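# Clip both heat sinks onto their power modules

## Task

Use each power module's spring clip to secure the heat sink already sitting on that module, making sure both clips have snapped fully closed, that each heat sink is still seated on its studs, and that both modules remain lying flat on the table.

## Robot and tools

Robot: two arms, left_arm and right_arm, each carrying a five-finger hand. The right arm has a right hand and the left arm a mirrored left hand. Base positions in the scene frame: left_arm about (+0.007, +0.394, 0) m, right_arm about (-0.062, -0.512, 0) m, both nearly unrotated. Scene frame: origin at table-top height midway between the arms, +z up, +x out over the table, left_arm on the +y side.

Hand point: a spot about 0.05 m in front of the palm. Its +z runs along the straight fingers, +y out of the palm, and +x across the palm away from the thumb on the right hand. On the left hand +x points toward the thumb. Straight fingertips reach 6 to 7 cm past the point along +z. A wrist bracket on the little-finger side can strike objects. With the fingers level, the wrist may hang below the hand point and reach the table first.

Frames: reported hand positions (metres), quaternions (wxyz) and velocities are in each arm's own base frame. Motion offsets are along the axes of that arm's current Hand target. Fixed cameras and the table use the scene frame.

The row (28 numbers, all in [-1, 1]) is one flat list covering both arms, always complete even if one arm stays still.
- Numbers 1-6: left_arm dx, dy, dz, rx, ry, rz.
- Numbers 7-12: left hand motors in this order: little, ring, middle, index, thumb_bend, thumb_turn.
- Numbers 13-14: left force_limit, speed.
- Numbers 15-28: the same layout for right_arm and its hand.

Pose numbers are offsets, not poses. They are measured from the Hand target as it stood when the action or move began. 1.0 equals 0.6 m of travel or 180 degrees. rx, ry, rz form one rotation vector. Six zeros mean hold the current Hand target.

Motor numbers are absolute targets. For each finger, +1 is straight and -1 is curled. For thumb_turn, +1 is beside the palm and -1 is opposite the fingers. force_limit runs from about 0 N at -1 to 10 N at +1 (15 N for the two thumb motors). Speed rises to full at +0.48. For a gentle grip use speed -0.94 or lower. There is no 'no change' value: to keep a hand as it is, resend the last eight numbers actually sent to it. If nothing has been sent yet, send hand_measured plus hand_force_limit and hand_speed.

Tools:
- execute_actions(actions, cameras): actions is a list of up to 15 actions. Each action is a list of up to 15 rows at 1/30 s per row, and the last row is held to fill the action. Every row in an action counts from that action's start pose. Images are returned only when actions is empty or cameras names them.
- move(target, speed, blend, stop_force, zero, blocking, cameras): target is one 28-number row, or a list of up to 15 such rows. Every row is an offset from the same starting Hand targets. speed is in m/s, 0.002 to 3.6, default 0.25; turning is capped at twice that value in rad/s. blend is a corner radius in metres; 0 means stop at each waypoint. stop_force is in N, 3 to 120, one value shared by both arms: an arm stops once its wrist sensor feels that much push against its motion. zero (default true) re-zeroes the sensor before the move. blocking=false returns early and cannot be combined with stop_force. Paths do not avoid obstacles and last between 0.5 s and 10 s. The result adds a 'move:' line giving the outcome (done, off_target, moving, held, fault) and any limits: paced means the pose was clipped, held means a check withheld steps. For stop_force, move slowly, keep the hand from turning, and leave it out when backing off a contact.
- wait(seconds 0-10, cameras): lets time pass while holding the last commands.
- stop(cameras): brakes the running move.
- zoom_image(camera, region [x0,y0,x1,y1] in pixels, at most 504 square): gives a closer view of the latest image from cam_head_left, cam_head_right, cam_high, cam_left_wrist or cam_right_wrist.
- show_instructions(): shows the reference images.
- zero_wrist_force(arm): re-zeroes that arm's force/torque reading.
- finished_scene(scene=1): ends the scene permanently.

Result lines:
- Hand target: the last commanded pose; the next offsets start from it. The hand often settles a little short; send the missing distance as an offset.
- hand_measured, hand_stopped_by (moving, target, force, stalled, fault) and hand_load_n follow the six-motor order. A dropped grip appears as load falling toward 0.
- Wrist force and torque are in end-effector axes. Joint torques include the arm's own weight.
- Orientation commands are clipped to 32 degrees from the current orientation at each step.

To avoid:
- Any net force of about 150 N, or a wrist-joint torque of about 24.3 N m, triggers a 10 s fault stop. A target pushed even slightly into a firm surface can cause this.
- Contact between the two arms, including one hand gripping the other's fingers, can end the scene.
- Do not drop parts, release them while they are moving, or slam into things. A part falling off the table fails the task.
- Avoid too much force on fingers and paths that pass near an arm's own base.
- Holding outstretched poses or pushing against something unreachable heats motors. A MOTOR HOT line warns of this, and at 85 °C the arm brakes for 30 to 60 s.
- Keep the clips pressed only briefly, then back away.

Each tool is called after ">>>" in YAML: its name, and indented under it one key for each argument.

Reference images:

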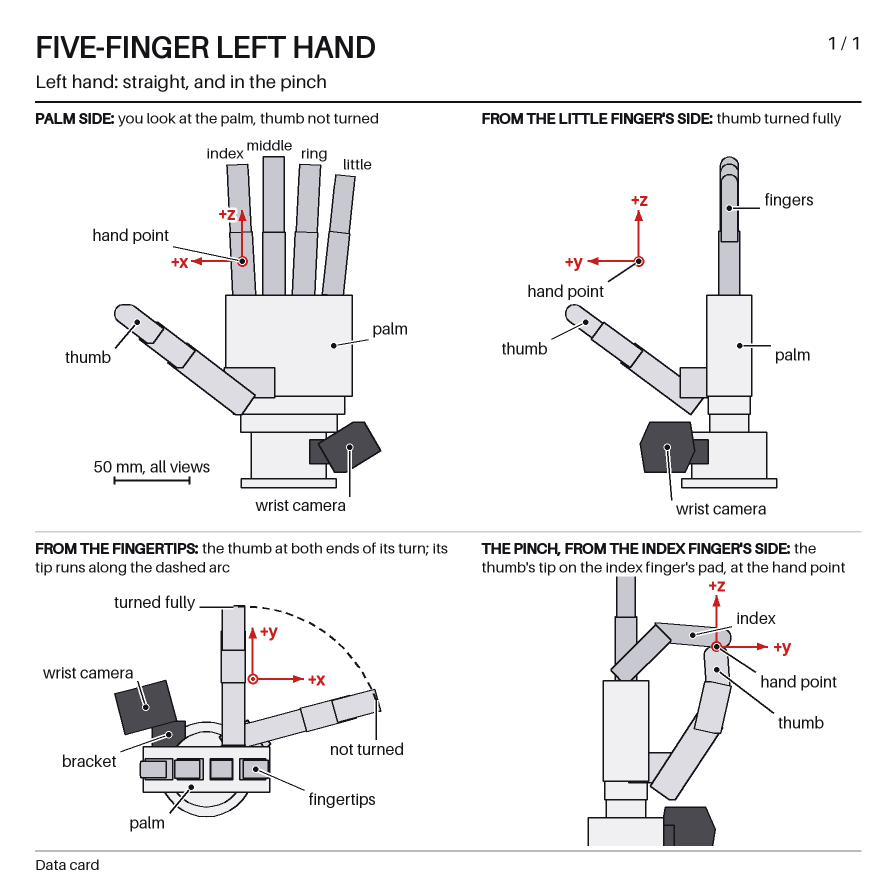

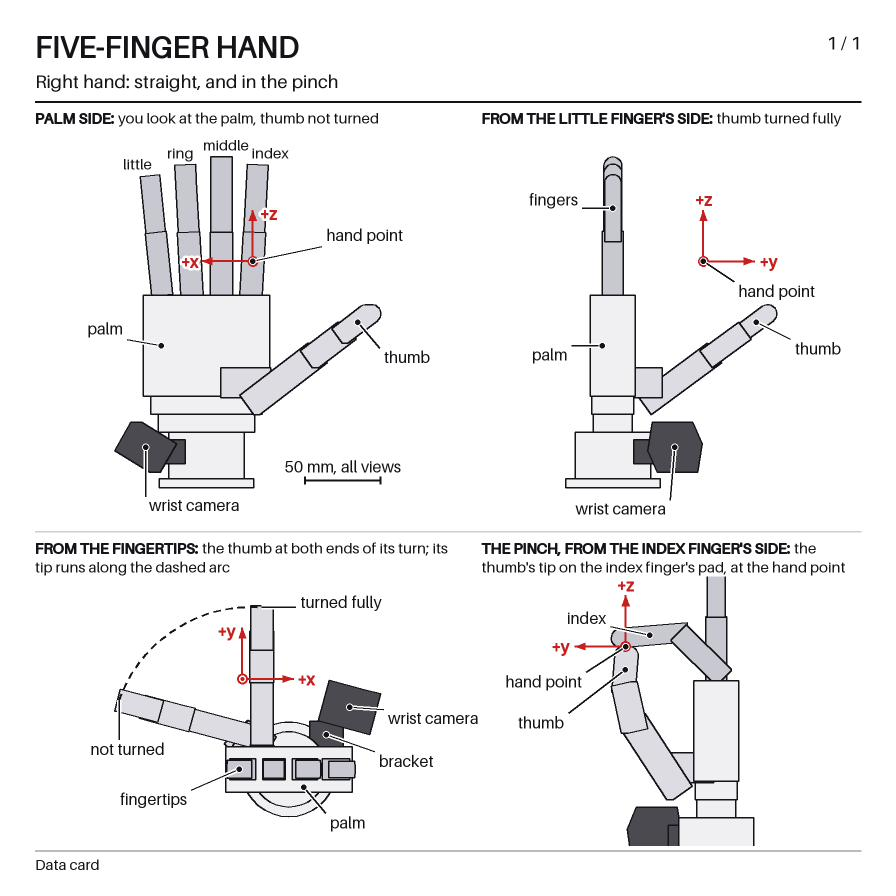

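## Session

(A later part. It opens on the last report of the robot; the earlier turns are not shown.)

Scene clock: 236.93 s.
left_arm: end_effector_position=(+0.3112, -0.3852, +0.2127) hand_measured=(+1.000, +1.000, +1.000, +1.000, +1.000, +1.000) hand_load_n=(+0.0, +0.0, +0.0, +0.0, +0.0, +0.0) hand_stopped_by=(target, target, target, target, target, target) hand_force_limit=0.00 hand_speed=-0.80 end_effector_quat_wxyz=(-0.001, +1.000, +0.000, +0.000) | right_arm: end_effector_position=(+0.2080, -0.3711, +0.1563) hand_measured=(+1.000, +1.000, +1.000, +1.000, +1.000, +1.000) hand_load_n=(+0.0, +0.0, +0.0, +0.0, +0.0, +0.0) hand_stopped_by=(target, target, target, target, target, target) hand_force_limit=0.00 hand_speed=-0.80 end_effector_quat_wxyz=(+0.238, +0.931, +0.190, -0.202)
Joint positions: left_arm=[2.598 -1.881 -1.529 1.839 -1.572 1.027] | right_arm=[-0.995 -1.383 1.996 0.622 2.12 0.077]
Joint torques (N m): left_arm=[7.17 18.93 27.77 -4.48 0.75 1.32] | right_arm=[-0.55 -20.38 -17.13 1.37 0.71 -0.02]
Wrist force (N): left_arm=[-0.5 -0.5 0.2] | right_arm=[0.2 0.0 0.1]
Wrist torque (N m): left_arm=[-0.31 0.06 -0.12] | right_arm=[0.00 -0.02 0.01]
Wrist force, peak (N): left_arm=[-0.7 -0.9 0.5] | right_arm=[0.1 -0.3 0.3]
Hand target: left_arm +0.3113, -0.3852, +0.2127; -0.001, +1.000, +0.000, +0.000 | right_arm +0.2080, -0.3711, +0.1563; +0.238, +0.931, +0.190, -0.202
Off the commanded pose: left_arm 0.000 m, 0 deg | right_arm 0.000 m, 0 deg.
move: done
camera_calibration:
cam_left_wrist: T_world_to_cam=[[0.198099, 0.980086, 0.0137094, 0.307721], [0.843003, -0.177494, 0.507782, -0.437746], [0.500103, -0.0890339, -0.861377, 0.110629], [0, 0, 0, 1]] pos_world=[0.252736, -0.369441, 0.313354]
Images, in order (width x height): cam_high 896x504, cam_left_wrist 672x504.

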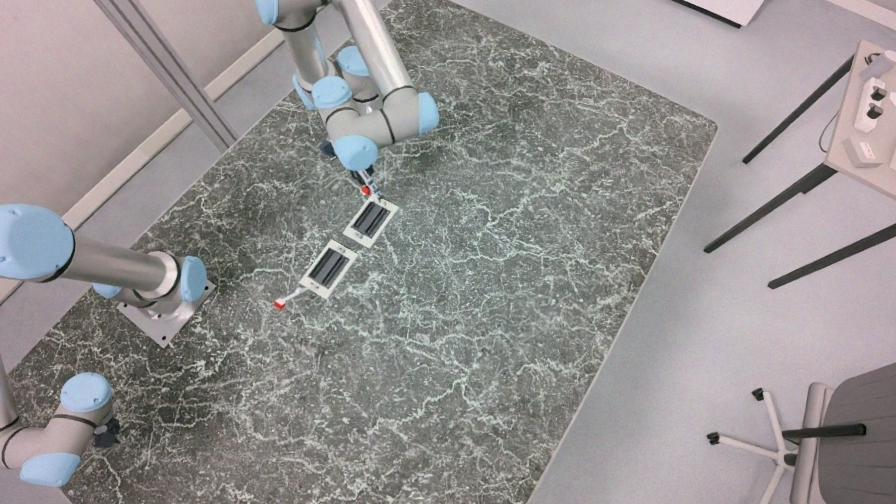

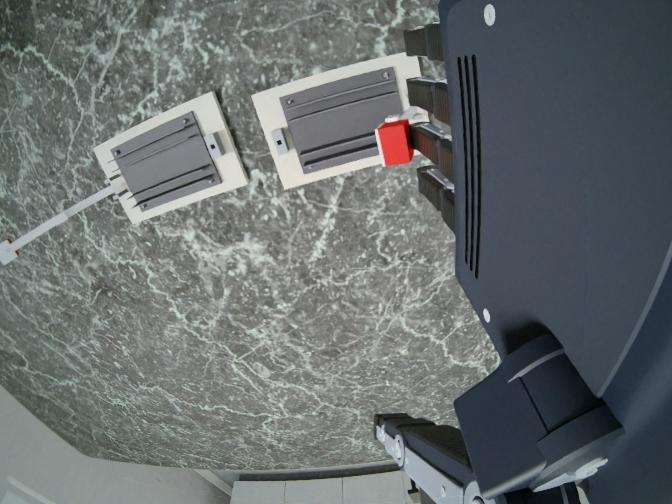

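>>> move:
  target:
    - [0,0.02,0.0048,0,0,0,1,1,1,1,1,1,0,-0.8,0,0,0,0,0,0,1,1,1,1,1,1,0,-0.8]
    - [-0.001,0.0705,0.0303,0,0,0,1,1,1,1,1,1,0,-0.8,0,0,0,0,0,0,1,1,1,1,1,1,0,-0.8]
    - [-0.001,0.1127,0.0682,0,0,0,1,1,1,1,1,1,0,-0.8,0,0,0,0,0,0,1,1,1,1,1,1,0,-0.8]
    - [-0.001,0.1437,0.1157,0,0,0,1,1,1,1,1,1,0,-0.8,0,0,0,0,0,0,1,1,1,1,1,1,0,-0.8]
  speed: 0.05
  stop_force: 10
  cameras: ["cam_high","cam_left_wrist"]

>>> zoom_image:
  camera: "cam_left_wrist"
  region: [280, 40, 560, 240]

>>> zoom_image:
  camera: "cam_high"
  region: [300, 120, 480, 300]

Scene clock: 250.00 s.
left_arm: end_effector_position=(+0.3107, -0.4714, +0.1432) hand_measured=(+1.000, +1.000, +1.000, +1.000, +1.000, +1.000) hand_load_n=(+0.0, +0.0, +0.0, +0.0, +0.0, +0.0) hand_stopped_by=(target, target, target, target, target, target) hand_force_limit=0.00 hand_speed=-0.80 end_effector_quat_wxyz=(-0.001, +1.000, +0.000, +0.000) | right_arm: end_effector_position=(+0.2080, -0.3711, +0.1563) hand_measured=(+1.000, +1.000, +1.000, +1.000, +1.000, +1.000) hand_load_n=(+0.0, +0.0, +0.0, +0.0, +0.0, +0.0) hand_stopped_by=(target, target, target, target, target, target) hand_force_limit=0.00 hand_speed=-0.80 end_effector_quat_wxyz=(+0.238, +0.931, +0.190, -0.202)
Joint positions: left_arm=[2.439 -2.093 -1.407 1.928 -1.571 0.868] | right_arm=[-0.995 -1.383 1.996 0.622 2.12 0.077]
Joint torques (N m): left_arm=[-7.4 28.56 26.76 -0.41 -1.15 -1.67] | right_arm=[-0.17 -20.69 -17.02 1.38 0.84 0.1]
Wrist force (N): left_arm=[-0.1 -0.6 -0.1] | right_arm=[0.1 -0.1 0.0]
Wrist torque (N m): left_arm=[-0.32 0.00 -0.02] | right_arm=[-0.03 -0.02 0.01]
Wrist force, peak (N): left_arm=[-0.7 -0.7 0.4] | right_arm=[0.1 -0.5 0.3]
Hand target: left_arm +0.3107, -0.4714, +0.1432; -0.001, +1.000, +0.000, +0.000 | right_arm +0.2080, -0.3711, +0.1563; +0.238, +0.931, +0.190, -0.202
Off the commanded pose: left_arm 0.000 m, 0 deg | right_arm 0.000 m, 0 deg.
move: done
camera_calibration:
cam_left_wrist: T_world_to_cam=[[0.19815, 0.980077, 0.0136262, 0.393261], [0.842993, -0.177495, 0.507797, -0.417285], [0.500099, -0.0891331, -0.861369, 0.0432064], [0, 0, 0, 1]] pos_world=[0.252236, -0.455641, 0.243754]
Images, in order (width x height): cam_high 896x504, cam_left_wrist 672x504.

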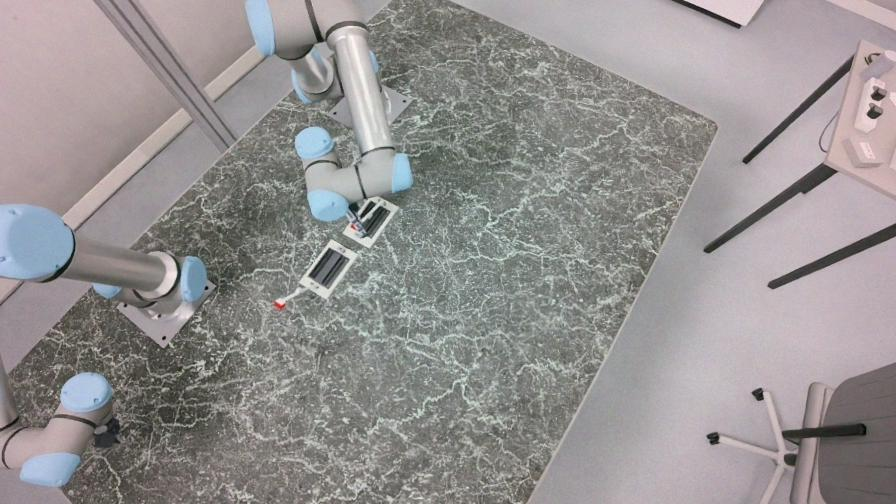

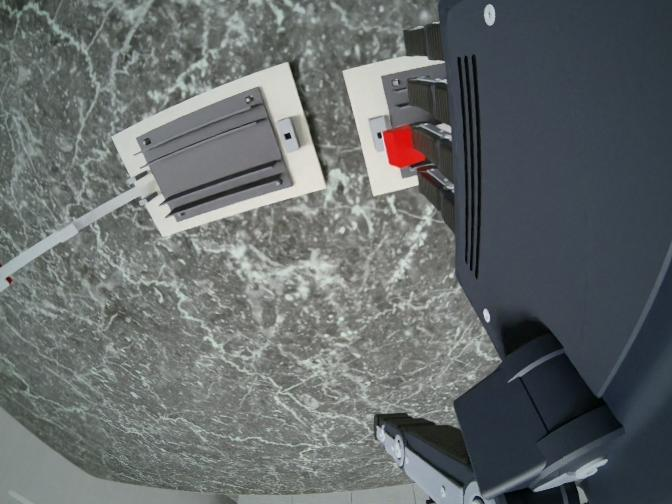

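Scaled by 1.800 from the camera's 672x504 image, which has a finer 960x720 frame.

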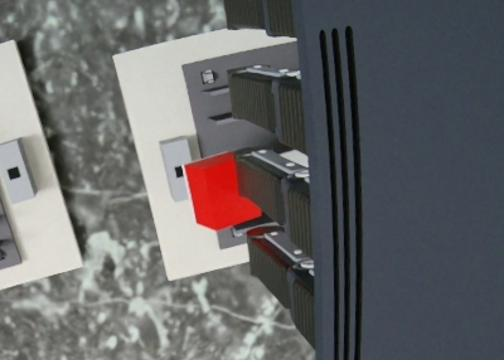

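Scaled by 2.800 from the camera's 896x504 image, which has a finer 1280x720 frame.

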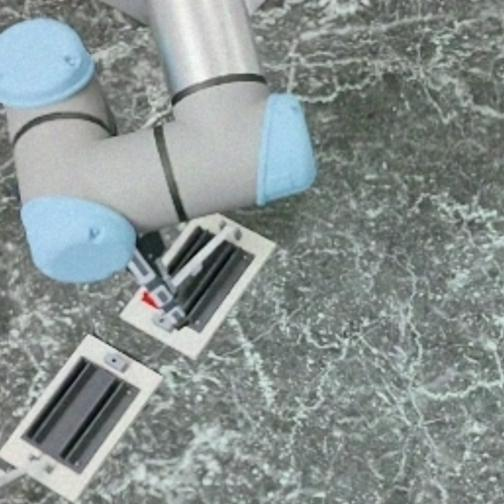

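>>> move:
  target:
    - [0,0.0133,0.0238,0,0,0,1,1,1,1,1,1,0,-0.8,0,0,0,0,0,0,1,1,1,1,1,1,0,-0.8]
    - [0,0.02,0.0638,0,0,0,1,1,1,1,1,1,0,-0.8,0,0,0,0,0,0,1,1,1,1,1,1,0,-0.8]
  speed: 0.03
  stop_force: 8
  cameras: ["cam_high","cam_left_wrist"]

>>> zoom_image:
  camera: "cam_left_wrist"
  region: [280, 40, 560, 240]

>>> zoom_image:
  camera: "cam_high"
  region: [300, 120, 480, 300]

Scene clock: 258.57 s.
left_arm: end_effector_position=(+0.3107, -0.4823, +0.1111) hand_measured=(+1.000, +1.000, +1.000, +1.000, +1.000, +1.000) hand_load_n=(+0.0, +0.0, +0.5, +0.0, +0.0, +0.0) hand_stopped_by=(target, target, target, target, target, target) hand_force_limit=0.00 hand_speed=-0.80 end_effector_quat_wxyz=(-0.001, +1.000, +0.000, +0.000) | right_arm: end_effector_position=(+0.2080, -0.3711, +0.1563) hand_measured=(+1.000, +1.000, +1.000, +1.000, +1.000, +1.000) hand_load_n=(+0.0, +0.0, +0.0, +0.0, +0.0, +0.0) hand_stopped_by=(target, target, target, target, target, target) hand_force_limit=0.00 hand_speed=-0.80 end_effector_quat_wxyz=(+0.238, +0.931, +0.190, -0.202)
Joint positions: left_arm=[2.422 -2.142 -1.416 1.987 -1.571 0.851] | right_arm=[-0.995 -1.383 1.996 0.622 2.12 0.077]
Joint torques (N m): left_arm=[6.62 51.28 26.65 -4.35 -0.14 1.46] | right_arm=[-1.06 -20.52 -17.55 1.41 0.7 -0.05]
Wrist force (N): left_arm=[0.2 -1.0 -1.5] | right_arm=[0.0 -0.2 0.0]
Wrist torque (N m): left_arm=[-0.20 0.01 0.00] | right_arm=[-0.03 0.00 -0.01]
Wrist force, peak (N): left_arm=[0.1 -1.8 -15.0] | right_arm=[-0.1 -0.4 0.2]
Hand target: left_arm +0.3107, -0.4823, +0.1111; -0.001, +1.000, +0.000, +0.000 (not the last commanded pose) | right_arm +0.2080, -0.3711, +0.1563; +0.238, +0.931, +0.190, -0.202
Off the commanded pose: left_arm 0.006 m, 0 deg | right_arm 0.000 m, 0 deg.
move: contact (left_arm); path passed 1 of 2 targets
camera_calibration:
cam_left_wrist: T_world_to_cam=[[0.1981, 0.980086, 0.0137104, 0.4044], [0.843002, -0.177496, 0.507782, -0.402834], [0.500103, -0.0890339, -0.861377, 0.0146815], [0, 0, 0, 1]] pos_world=[0.252136, -0.466541, 0.211654]
Images, in order (width x height): cam_high 896x504, cam_left_wrist 672x504.

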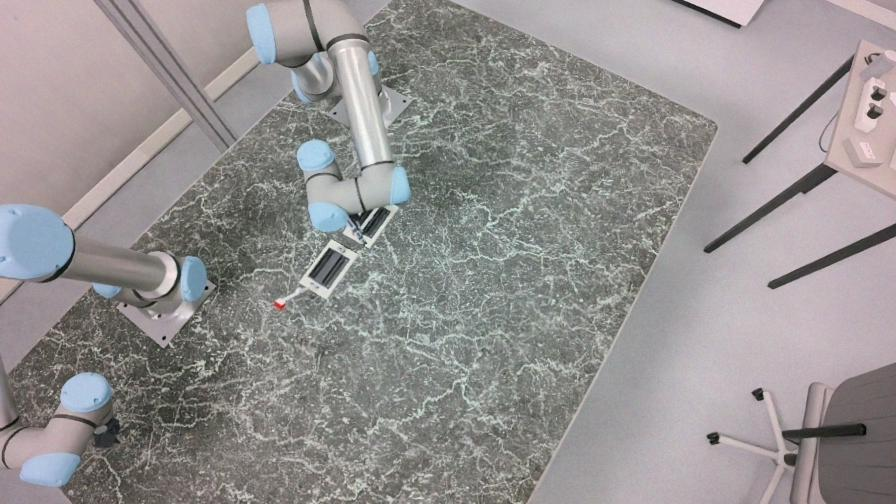

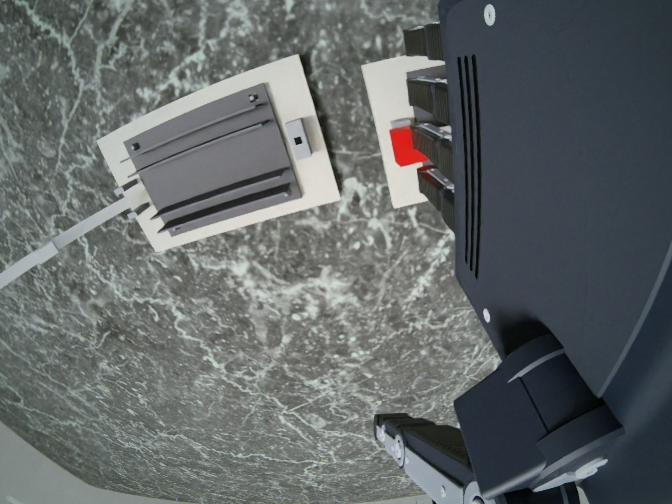

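Scaled by 1.800 from the camera's 672x504 image, which has a finer 960x720 frame.

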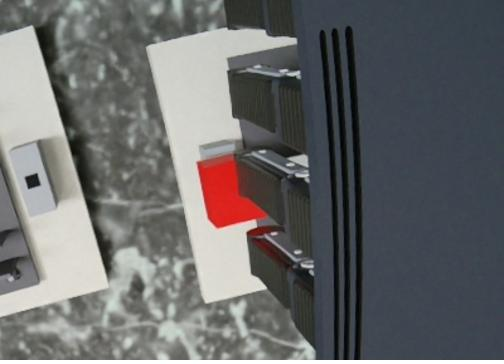

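Scaled by 2.800 from the camera's 896x504 image, which has a finer 1280x720 frame.

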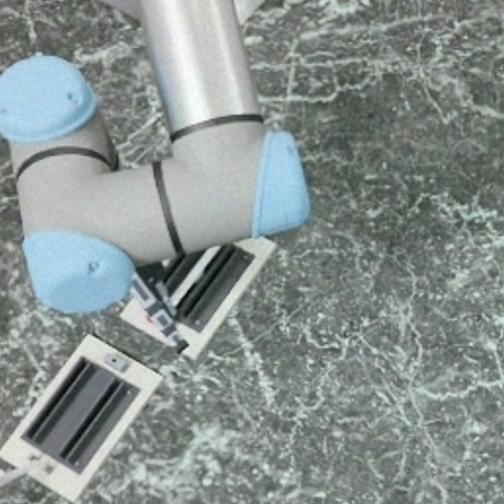

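>>> move:
  target: [0,0.004,0.05,0,0,0,1,1,1,1,1,1,0,-0.8,0,0,0,0,0,0,1,1,1,1,1,1,0,-0.8]
  speed: 0.015
  stop_force: 14
  cameras: ["cam_high","cam_left_wrist"]

>>> zoom_image:
  camera: "cam_left_wrist"
  region: [280, 40, 560, 240]

Scene clock: 264.03 s.
left_arm: end_effector_position=(+0.3108, -0.4824, +0.1102) hand_measured=(+1.000, +1.000, +1.000, +1.000, +1.000, +1.000) hand_load_n=(+0.0, +0.0, +0.0, +0.0, +0.0, +0.0) hand_stopped_by=(target, target, target, target, target, target) hand_force_limit=0.00 hand_speed=-0.80 end_effector_quat_wxyz=(+0.000, +1.000, +0.000, +0.000) | right_arm: end_effector_position=(+0.2080, -0.3711, +0.1563) hand_measured=(+1.000, +1.000, +1.000, +1.000, +1.000, +1.000) hand_load_n=(+0.0, +0.0, +0.0, +0.0, +0.0, +0.0) hand_stopped_by=(target, target, target, target, target, target) hand_force_limit=0.00 hand_speed=-0.80 end_effector_quat_wxyz=(+0.238, +0.931, +0.190, -0.202)
Joint positions: left_arm=[2.422 -2.143 -1.417 1.989 -1.571 0.851] | right_arm=[-0.995 -1.383 1.996 0.622 2.12 0.077]
Joint torques (N m): left_arm=[5.22 49.58 25.85 -3.81 0.26 1.31] | right_arm=[-0.15 -19.63 -18.51 1.38 0.7 0.06]
Wrist force (N): left_arm=[-0.7 -1.5 -5.5] | right_arm=[0.1 -0.2 0.1]
Wrist torque (N m): left_arm=[0.04 -0.12 -0.04] | right_arm=[-0.02 -0.02 0.00]
Wrist force, peak (N): left_arm=[-0.7 -0.8 -19.8] | right_arm=[0.1 -0.3 0.2]
Hand target: left_arm +0.3108, -0.4824, +0.1102; +0.000, +1.000, +0.000, +0.000 (not the last commanded pose) | right_arm +0.2080, -0.3711, +0.1563; +0.238, +0.931, +0.190, -0.202
Off the commanded pose: left_arm 0.029 m, 0 deg | right_arm 0.000 m, 0 deg.
move: contact (left_arm)
camera_calibration:
cam_left_wrist: T_world_to_cam=[[0.198109, 0.980087, 0.0135348, 0.404526], [0.842891, -0.177392, 0.508002, -0.402449], [0.500287, -0.0892314, -0.861249, 0.0136816], [0, 0, 0, 1]] pos_world=[0.252236, -0.466641, 0.210753]
Images, in order (width x height): cam_high 896x504, cam_left_wrist 672x504.

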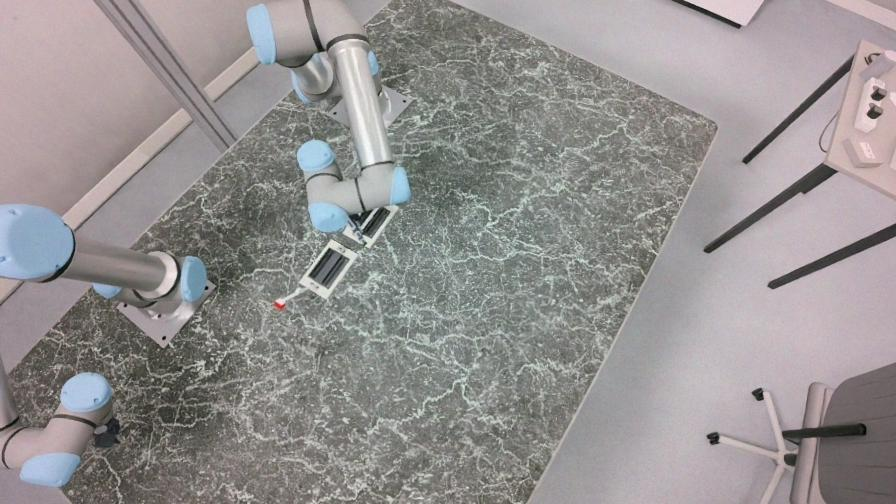

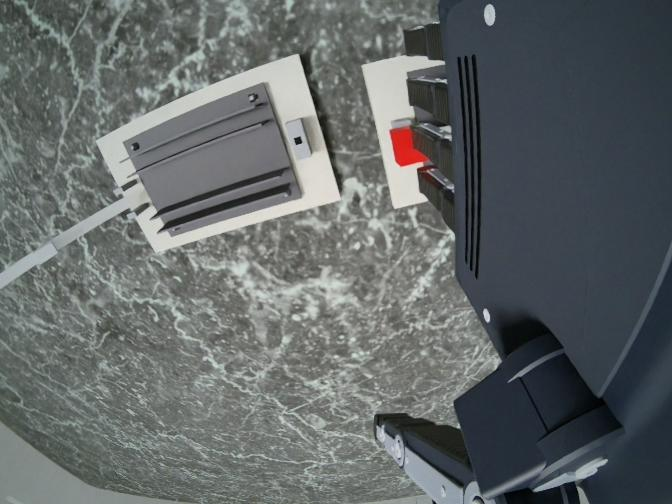

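Scaled by 1.800 from the camera's 672x504 image, which has a finer 960x720 frame.

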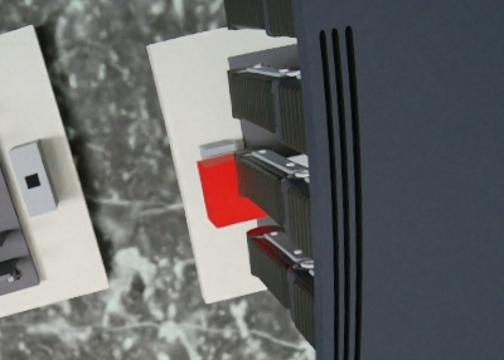

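>>> move:
  target:
    - [0,0,-0.05,0,0,0,1,1,1,1,1,1,0,-0.8,0,0,0,0,0,0,1,1,1,1,1,1,0,-0.8]
    - [0,-0.06,-0.12,0,0,0,1,1,1,1,1,1,0,-0.8,0,0,0,0,0,0,1,1,1,1,1,1,0,-0.8]
  speed: 0.15
  blend: 0.02
  cameras: ["cam_high","cam_left_wrist"]

>>> zoom_image:
  camera: "cam_left_wrist"
  region: [240, 40, 520, 240]

>>> zoom_image:
  camera: "cam_high"
  region: [320, 180, 440, 280]

Scene clock: 269.90 s.
left_arm: end_effector_position=(+0.3108, -0.4465, +0.1821) hand_measured=(+1.000, +1.000, +1.000, +1.000, +1.000, +1.000) hand_load_n=(+0.0, +0.0, +0.0, +0.0, +0.0, +0.0) hand_stopped_by=(target, target, target, target, target, target) hand_force_limit=0.00 hand_speed=-0.80 end_effector_quat_wxyz=(+0.000, +1.000, +0.000, +0.000) | right_arm: end_effector_position=(+0.2080, -0.3711, +0.1563) hand_measured=(+1.000, +1.000, +1.000, +1.000, +1.000, +1.000) hand_load_n=(+0.0, +0.0, -0.5, +0.0, +0.0, +0.0) hand_stopped_by=(target, target, target, target, target, target) hand_force_limit=0.00 hand_speed=-0.80 end_effector_quat_wxyz=(+0.238, +0.931, +0.190, -0.202)
Joint positions: left_arm=[2.481 -2.015 -1.421 1.865 -1.572 0.91] | right_arm=[-0.995 -1.383 1.996 0.622 2.12 0.077]
Joint torques (N m): left_arm=[5.69 49.37 9.73 -4.9 1.3 1.28] | right_arm=[0.76 -19.08 -17.6 1.07 0.83 0.11]
Wrist force (N): left_arm=[-0.3 -0.2 0.1] | right_arm=[-0.1 0.0 0.0]
Wrist torque (N m): left_arm=[-0.29 0.06 -0.12] | right_arm=[-0.01 0.00 0.00]
Wrist force, peak (N): left_arm=[-0.5 -0.3 -7.3] | right_arm=[0.1 -0.3 0.3]
Hand target: left_arm +0.3108, -0.4464, +0.1822; +0.000, +1.000, +0.000, +0.000 | right_arm +0.2080, -0.3711, +0.1563; +0.238, +0.931, +0.190, -0.202
Off the commanded pose: left_arm 0.000 m, 0 deg | right_arm 0.000 m, 0 deg.
move: done; blend cut to 0.015 m at target 1
camera_calibration:
cam_left_wrist: T_world_to_cam=[[0.198191, 0.980069, 0.0135848, 0.368324], [0.842872, -0.177488, 0.508001, -0.432693], [0.500287, -0.089231, -0.861249, 0.0788952], [0, 0, 0, 1]] pos_world=[0.252236, -0.430741, 0.282753]
Images, in order (width x height): cam_high 896x504, cam_left_wrist 672x504.

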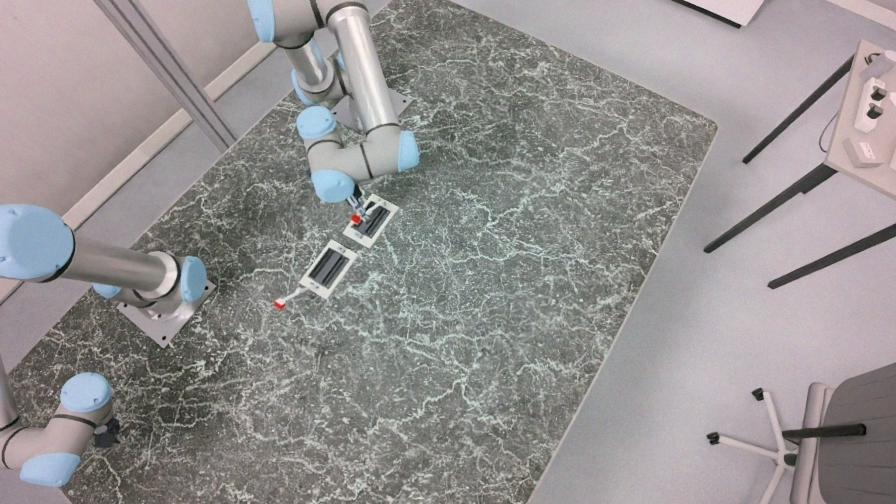

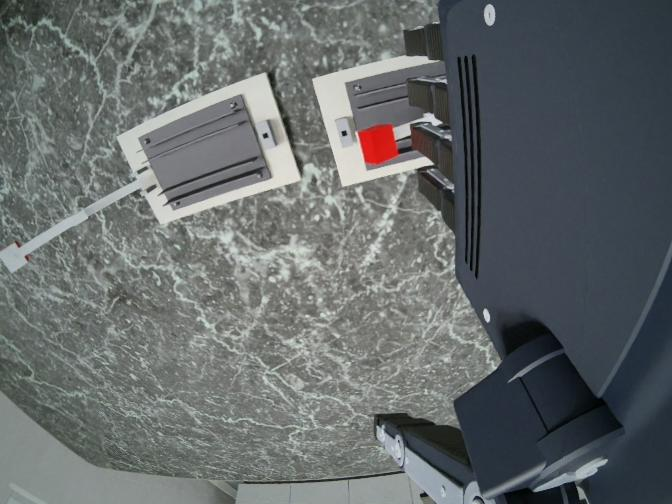

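Scaled by 1.800 from the camera's 672x504 image, which has a finer 960x720 frame.

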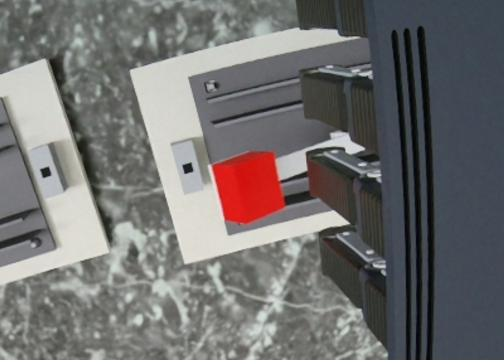

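Scaled by 4.200 from the camera's 896x504 image, which has a finer 1280x720 frame.

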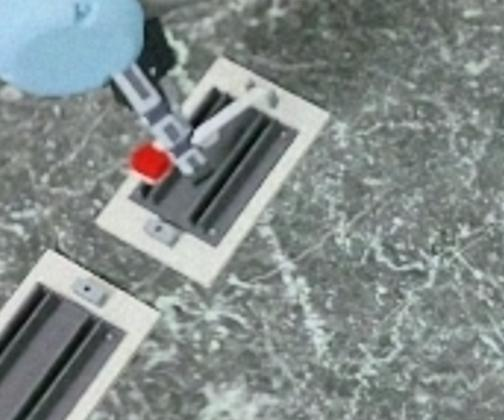

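>>> move:
  target:
    - [0,0.0255,0.031,0,0,0,1,1,1,1,1,1,0,-0.8,0,0,0,0,0,0,1,1,1,1,1,1,0,-0.8]
    - [0,0.0523,0.0817,0,0,0,1,1,1,1,1,1,0,-0.8,0,0,0,0,0,0,1,1,1,1,1,1,0,-0.8]
    - [0,0.0677,0.1153,0,0,0,1,1,1,1,1,1,0,-0.8,0,0,0,0,0,0,1,1,1,1,1,1,0,-0.8]
    - [0,0.0693,0.142,0,0,0,1,1,1,1,1,1,0,-0.8,0,0,0,0,0,0,1,1,1,1,1,1,0,-0.8]
  speed: [0.06,0.06,0.03,0.012]
  stop_force: 28
  cameras: ["cam_high","cam_left_wrist"]

>>> zoom_image:
  camera: "cam_left_wrist"
  region: [280, 40, 560, 240]

Scene clock: 293.70 s.
left_arm: end_effector_position=(+0.3108, -0.4874, +0.1059) hand_measured=(+1.000, +1.000, +1.000, +1.000, +1.000, +1.000) hand_load_n=(+0.0, +0.0, -2.0, +0.0, +0.0, +0.0) hand_stopped_by=(target, target, target, target, target, target) hand_force_limit=0.00 hand_speed=-0.80 end_effector_quat_wxyz=(+0.000, +1.000, +0.000, +0.000) | right_arm: end_effector_position=(+0.2080, -0.3711, +0.1563) hand_measured=(+1.000, +1.000, +1.000, +1.000, +1.000, +1.000) hand_load_n=(+0.0, +0.0, +0.0, +0.0, +0.0, +0.0) hand_stopped_by=(target, target, target, target, target, target) hand_force_limit=0.00 hand_speed=-0.80 end_effector_quat_wxyz=(+0.238, +0.931, +0.190, -0.202)
Joint positions: left_arm=[2.414 -2.157 -1.406 1.992 -1.571 0.844] | right_arm=[-0.995 -1.383 1.996 0.622 2.12 0.077]
Joint torques (N m): left_arm=[5.63 37.85 17.08 -2.61 -1.27 1.15] | right_arm=[-0.56 -20.17 -18.6 1.24 0.74 0.05]
Wrist force (N): left_arm=[1.6 1.2 -29.6] | right_arm=[0.1 -0.1 0.0]
Wrist torque (N m): left_arm=[1.36 -0.35 0.05] | right_arm=[-0.03 -0.02 0.00]
Wrist force, peak (N): left_arm=[1.8 1.5 -40.1] | right_arm=[0.3 -0.3 0.0]
Hand target: left_arm +0.3108, -0.4874, +0.1059; +0.000, +1.000, +0.000, +0.000 (not the last commanded pose) | right_arm +0.2080, -0.3711, +0.1563; +0.238, +0.931, +0.190, -0.202
Off the commanded pose: left_arm 0.009 m, 0 deg | right_arm 0.000 m, 0 deg.
move: contact (left_arm); path passed 3 of 4 targets
camera_calibration:
cam_left_wrist: T_world_to_cam=[[0.198109, 0.980087, 0.0135348, 0.409484], [0.842891, -0.177392, 0.508002, -0.401152], [0.500287, -0.0892314, -0.861249, 0.00953209], [0, 0, 0, 1]] pos_world=[0.252236, -0.471641, 0.206453]
Images, in order (width x height): cam_high 896x504, cam_left_wrist 672x504.

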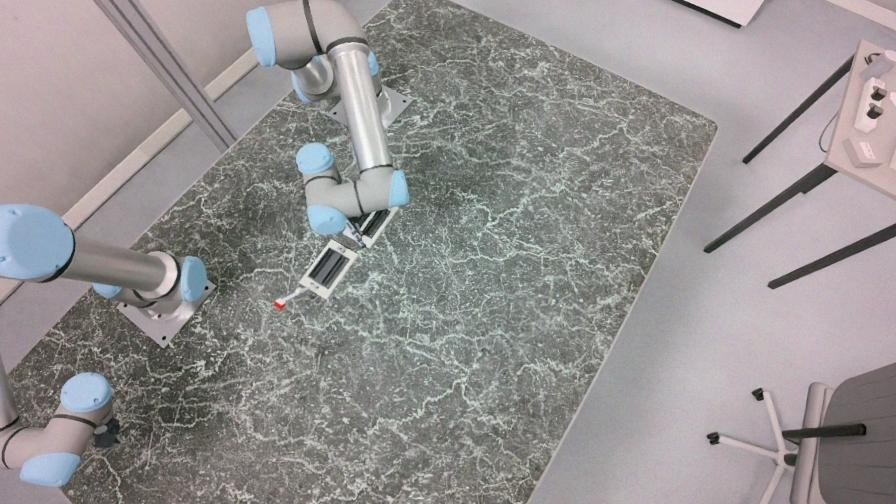

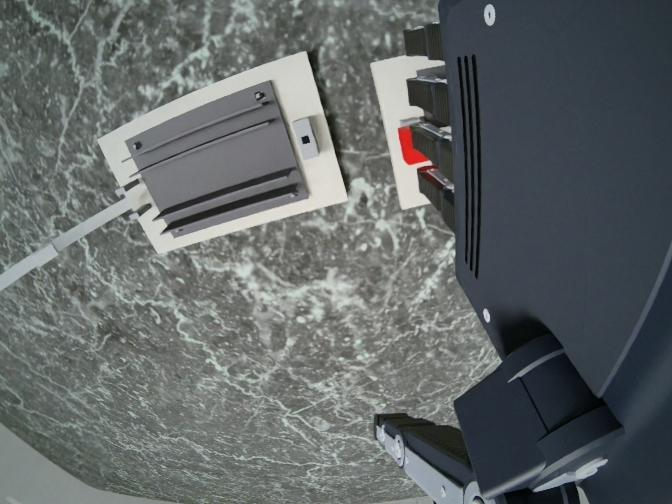

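Scaled by 1.800 from the camera's 672x504 image, which has a finer 960x720 frame.

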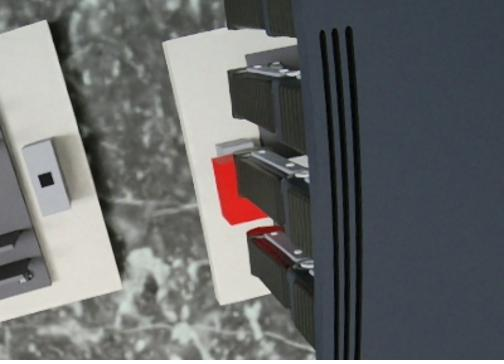

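>>> move:
  target: [0,0,-0.02,0,0,0,1,1,1,1,1,1,0,-0.8,0,0,0,0,0,0,1,1,1,1,1,1,0,-0.8]
  speed: 0.03
  cameras: ["cam_left_wrist"]

>>> zoom_image:
  camera: "cam_left_wrist"
  region: [280, 40, 560, 240]

Scene clock: 297.73 s.
left_arm: end_effector_position=(+0.3108, -0.4874, +0.1178) hand_measured=(+1.000, +1.000, +1.000, +1.000, +1.000, +1.000) hand_load_n=(+0.0, +0.0, +0.0, +0.0, +0.0, +0.0) hand_stopped_by=(target, target, target, target, target, target) hand_force_limit=0.00 hand_speed=-0.80 end_effector_quat_wxyz=(+0.000, +1.000, +0.000, +0.000) | right_arm: end_effector_position=(+0.2080, -0.3711, +0.1563) hand_measured=(+1.000, +1.000, +1.000, +1.000, +1.000, +1.000) hand_load_n=(+0.0, +0.0, +0.0, +0.0, +0.0, +0.0) hand_stopped_by=(target, target, target, target, target, target) hand_force_limit=0.00 hand_speed=-0.80 end_effector_quat_wxyz=(+0.238, +0.931, +0.190, -0.202)
Joint positions: left_arm=[2.415 -2.146 -1.392 1.966 -1.571 0.844] | right_arm=[-0.995 -1.383 1.996 0.622 2.12 0.077]
Joint torques (N m): left_arm=[2.99 51.09 27.12 -4.52 -0.72 0.67] | right_arm=[-0.07 -19.44 -17.49 1.09 0.85 0.02]
Wrist force (N): left_arm=[-0.2 -0.7 0.1] | right_arm=[-0.1 -0.2 0.1]
Wrist torque (N m): left_arm=[-0.35 0.01 -0.03] | right_arm=[-0.02 0.02 -0.01]
Wrist force, peak (N): left_arm=[1.9 1.5 -30.3] | right_arm=[0.1 -0.5 0.0]
Hand target: left_arm +0.3108, -0.4874, +0.1179; +0.000, +1.000, +0.000, +0.000 | right_arm +0.2080, -0.3711, +0.1563; +0.238, +0.931, +0.190, -0.202
Off the commanded pose: left_arm 0.000 m, 0 deg | right_arm 0.000 m, 0 deg.
move: done
camera_calibration:
cam_left_wrist: T_world_to_cam=[[0.198109, 0.980087, 0.0135348, 0.409323], [0.842891, -0.177392, 0.508002, -0.407197], [0.500287, -0.0892314, -0.861249, 0.019781], [0, 0, 0, 1]] pos_world=[0.252236, -0.471641, 0.218353]
Images, in order (width x height): cam_left_wrist 672x504.

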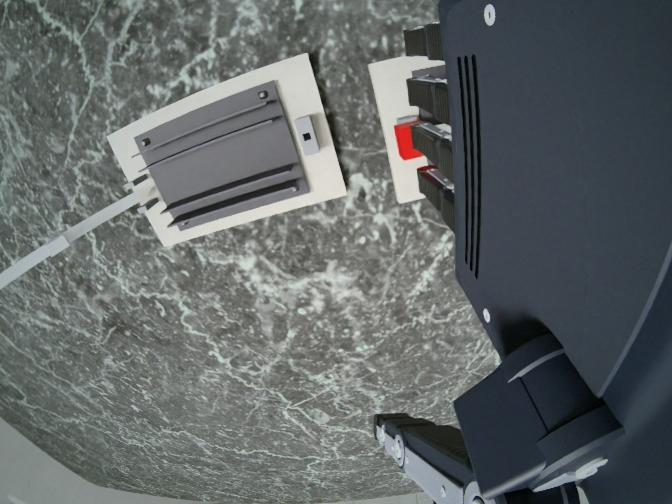

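Scaled by 1.800 from the camera's 672x504 image, which has a finer 960x720 frame.

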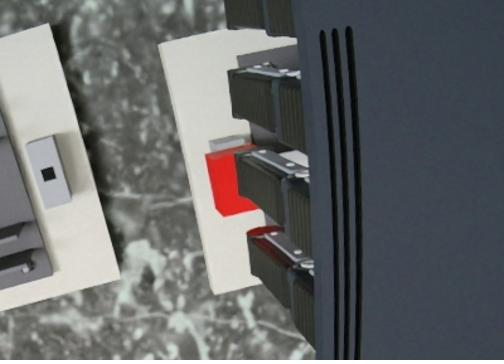

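>>> move:
  target:
    - [0,0,-0.05,0,0,0,1,1,1,1,1,1,0,-0.8,0,0,0,0,0,0,1,1,1,1,1,1,0,-0.8]
    - [0,-0.08,-0.08,0,0,0,1,1,1,1,1,1,0,-0.8,0,0,0,0,0,0,1,1,1,1,1,1,0,-0.8]
  speed: 0.12
  blend: 0.015
  cameras: ["cam_high", "cam_left_wrist"]

>>> zoom_image:
  camera: "cam_left_wrist"
  region: [240, 40, 520, 240]

>>> zoom_image:
  camera: "cam_high"
  region: [320, 180, 440, 280]

Scene clock: 302.33 s.
left_arm: end_effector_position=(+0.3108, -0.4396, +0.1659) hand_measured=(+1.000, +1.000, +1.000, +1.000, +1.000, +1.000) hand_load_n=(+0.0, +0.0, +0.0, +0.0, +0.0, +0.0) hand_stopped_by=(target, target, target, target, target, target) hand_force_limit=0.00 hand_speed=-0.80 end_effector_quat_wxyz=(+0.000, +1.000, +0.000, +0.000) | right_arm: end_effector_position=(+0.2080, -0.3711, +0.1563) hand_measured=(+1.000, +1.000, +1.000, +1.000, +1.000, +1.000) hand_load_n=(+0.0, +0.0, +0.0, +0.0, +0.0, +0.0) hand_stopped_by=(target, target, target, target, target, target) hand_force_limit=0.00 hand_speed=-0.80 end_effector_quat_wxyz=(+0.238, +0.931, +0.190, -0.202)
Joint positions: left_arm=[2.493 -2.014 -1.467 1.909 -1.572 0.922] | right_arm=[-0.995 -1.383 1.996 0.622 2.12 0.077]
Joint torques (N m): left_arm=[6.72 46.62 4.58 -0.51 1.17 1.33] | right_arm=[0.07 -19.41 -18.77 1.02 0.83 0.12]
Wrist force (N): left_arm=[-0.3 -0.3 0.4] | right_arm=[0.1 0.0 0.0]
Wrist torque (N m): left_arm=[-0.32 0.05 -0.12] | right_arm=[-0.01 -0.02 0.01]
Wrist force, peak (N): left_arm=[-0.4 -0.7 1.0] | right_arm=[0.2 -0.3 0.4]
Hand target: left_arm +0.3108, -0.4395, +0.1659; +0.000, +1.000, +0.000, +0.000 | right_arm +0.2080, -0.3711, +0.1563; +0.238, +0.931, +0.190, -0.202
Off the commanded pose: left_arm 0.000 m, 0 deg | right_arm 0.000 m, 0 deg.
move: done
camera_calibration:
cam_left_wrist: T_world_to_cam=[[0.198109, 0.980087, 0.0135348, 0.361824], [0.842891, -0.177392, 0.508002, -0.423153], [0.500287, -0.0892314, -0.861249, 0.0654723], [0, 0, 0, 1]] pos_world=[0.252236, -0.423841, 0.266453]
Images, in order (width x height): cam_high 896x504, cam_left_wrist 672x504.

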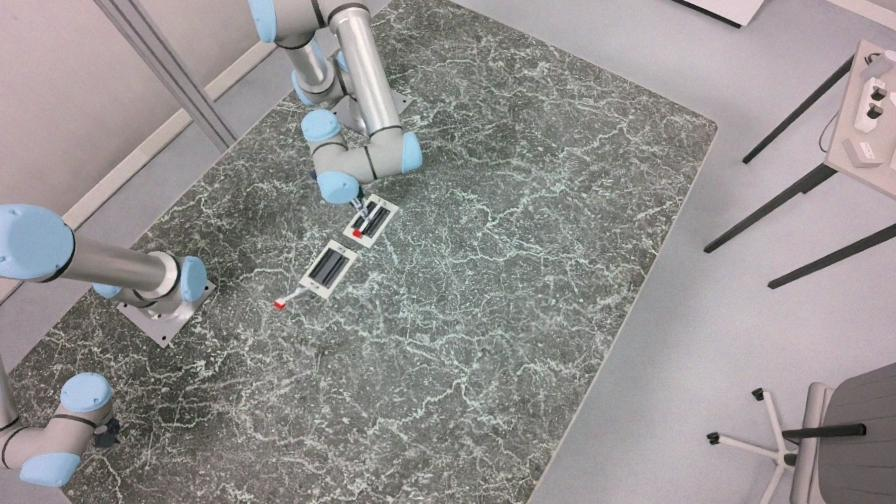

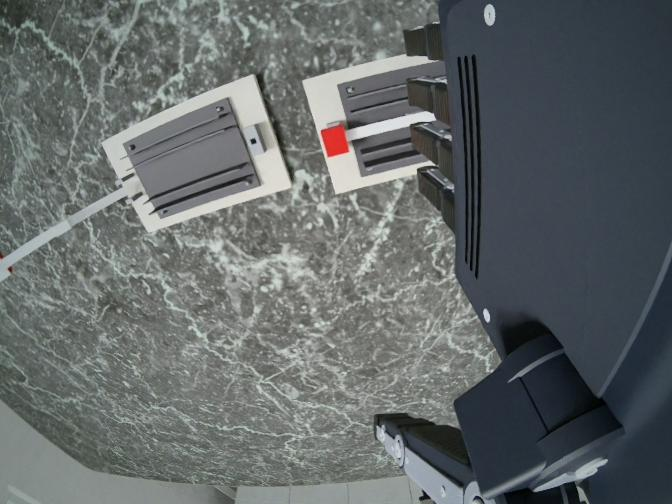

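Scaled by 1.800 from the camera's 672x504 image, which has a finer 960x720 frame.

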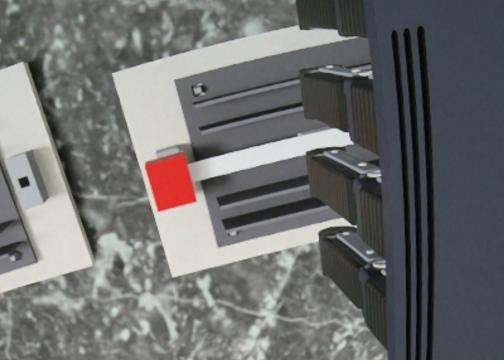

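Scaled by 4.200 from the camera's 896x504 image, which has a finer 1280x720 frame.

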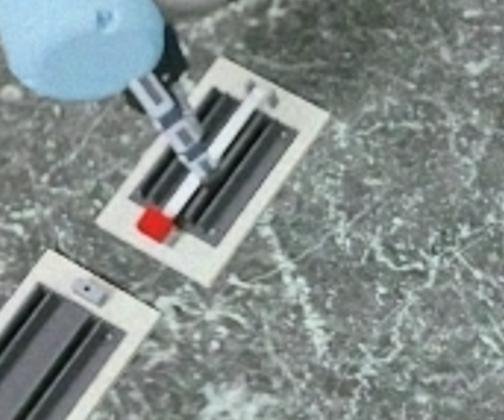

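>>> move:
  target:
    - [0,0,-0.1667,0,0,0,1,1,1,1,1,1,0,-0.8,-0.0778,0.0611,-0.1343,0,0,0,1,1,1,1,1,1,0,-0.8]
    - [-0.068,-0.5325,-0.2235,0,0,0,1,1,1,1,1,1,0,-0.8,0.3808,-0.4772,-0.7355,-0.1807,0.2129,-0.8327,1,1,1,1,1,1,0,-0.8]
  speed: 0.3
  blend: 0.05
  cameras: ["cam_high","cam_left_wrist","cam_right_wrist"]

>>> zoom_image:
  camera: "cam_right_wrist"
  region: [200, 40, 660, 340]

>>> zoom_image:
  camera: "cam_high"
  region: [320, 180, 440, 280]

Scene clock: 344.50 s.
left_arm: end_effector_position=(+0.2699, -0.1201, +0.3003) hand_measured=(+1.000, +1.000, +1.000, +1.000, +1.000, +1.000) hand_load_n=(+0.0, +0.0, +0.0, +0.0, +0.0, +0.0) hand_stopped_by=(target, target, target, target, target, target) hand_force_limit=0.00 hand_speed=-0.80 end_effector_quat_wxyz=(+0.000, +1.000, +0.000, +0.000) | right_arm: end_effector_position=(+0.3983, +0.1503, +0.3004) hand_measured=(+1.000, +1.000, +1.000, +1.000, +1.000, +1.000) hand_load_n=(+0.0, +0.0, +0.0, +0.0, +0.0, +0.0) hand_stopped_by=(target, target, target, target, target, target) hand_force_limit=0.00 hand_speed=-0.80 end_effector_quat_wxyz=(+0.000, +0.000, +1.000, +0.000)
Joint positions: left_arm=[3.466 -1.372 -1.843 1.644 -1.572 1.895] | right_arm=[-0.12 -1.422 1.505 1.488 1.57 -1.691]
Joint torques (N m): left_arm=[6.02 22.33 8.4 -4.45 1.54 1.4] | right_arm=[7.64 -13.13 -27.38 4.98 -2.41 -3.18]
Wrist force (N): left_arm=[-0.3 -0.3 0.2] | right_arm=[0.5 -1.2 -0.4]
Wrist torque (N m): left_arm=[-0.29 0.03 -0.13] | right_arm=[-0.19 0.01 -0.14]
Wrist force, peak (N): left_arm=[-0.3 -0.3 1.6] | right_arm=[0.9 -0.7 1.1]
Hand target: left_arm +0.2699, -0.1201, +0.3003; +0.000, +1.000, +0.000, +0.000 | right_arm +0.3983, +0.1504, +0.3004; +0.000, +0.000, +1.000, +0.000
Off the commanded pose: left_arm 0.000 m, 0 deg | right_arm 0.000 m, 0 deg.
move: done
camera_calibration:
cam_left_wrist: T_world_to_cam=[[0.198109, 0.980087, 0.0135348, 0.0549502], [0.842891, -0.177392, 0.508002, -0.400361], [0.500287, -0.0892314, -0.861249, 0.230145], [0, 0, 0, 1]] pos_world=[0.211436, -0.104341, 0.400853]
cam_right_wrist: T_world_to_cam=[[-0.258961, 0.965246, -0.0352047, -0.0278549], [0.822651, 0.239511, 0.515635, -0.515227], [0.506147, 0.104568, -0.856085, 0.157858], [0, 0, 0, 1]] pos_world=[0.33674, 0.133783, 0.399828]
Images, in order (width x height): cam_high 896x504, cam_left_wrist 672x504, cam_right_wrist 672x504.

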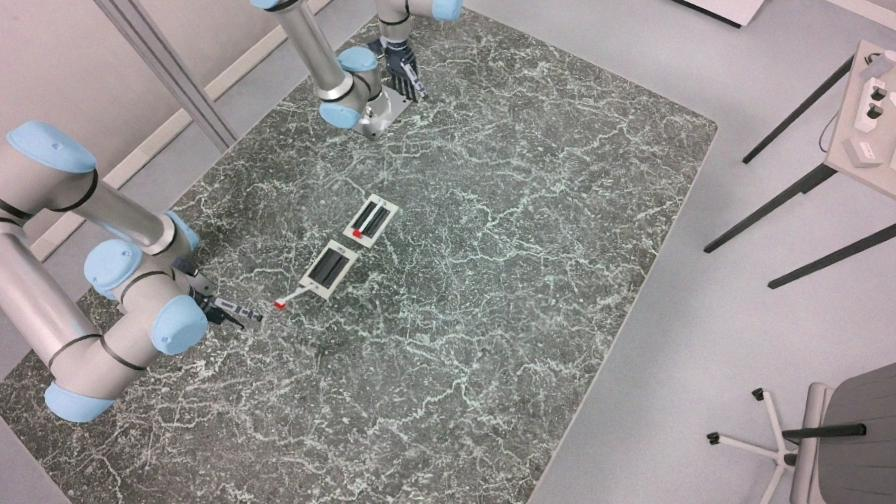

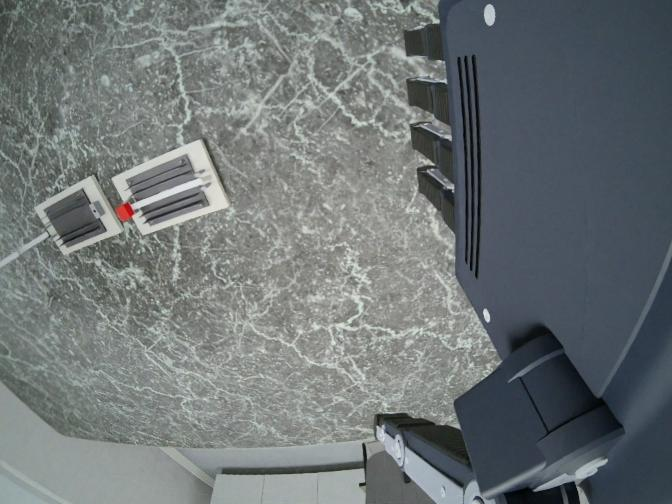

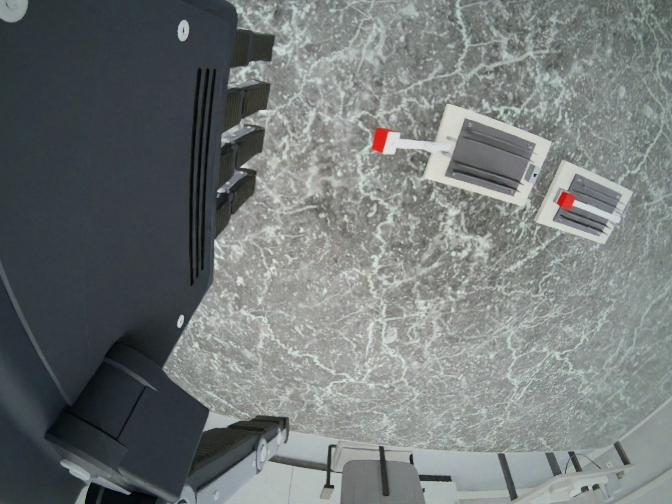

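Scaled by 1.096 from the camera's 672x504 image, which has a finer 960x720 frame.

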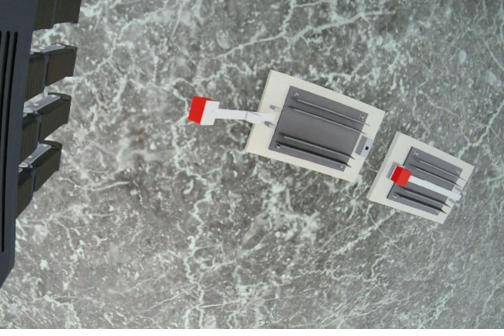

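Scaled by 4.200 from the camera's 896x504 image, which has a finer 1280x720 frame.

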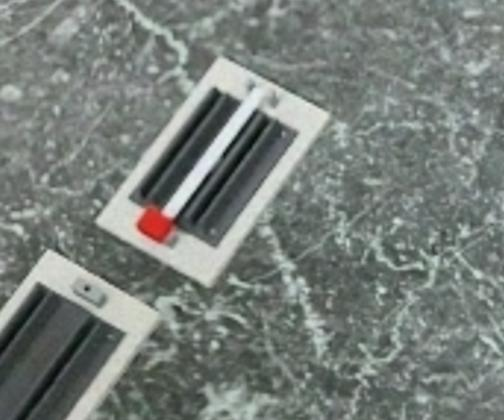

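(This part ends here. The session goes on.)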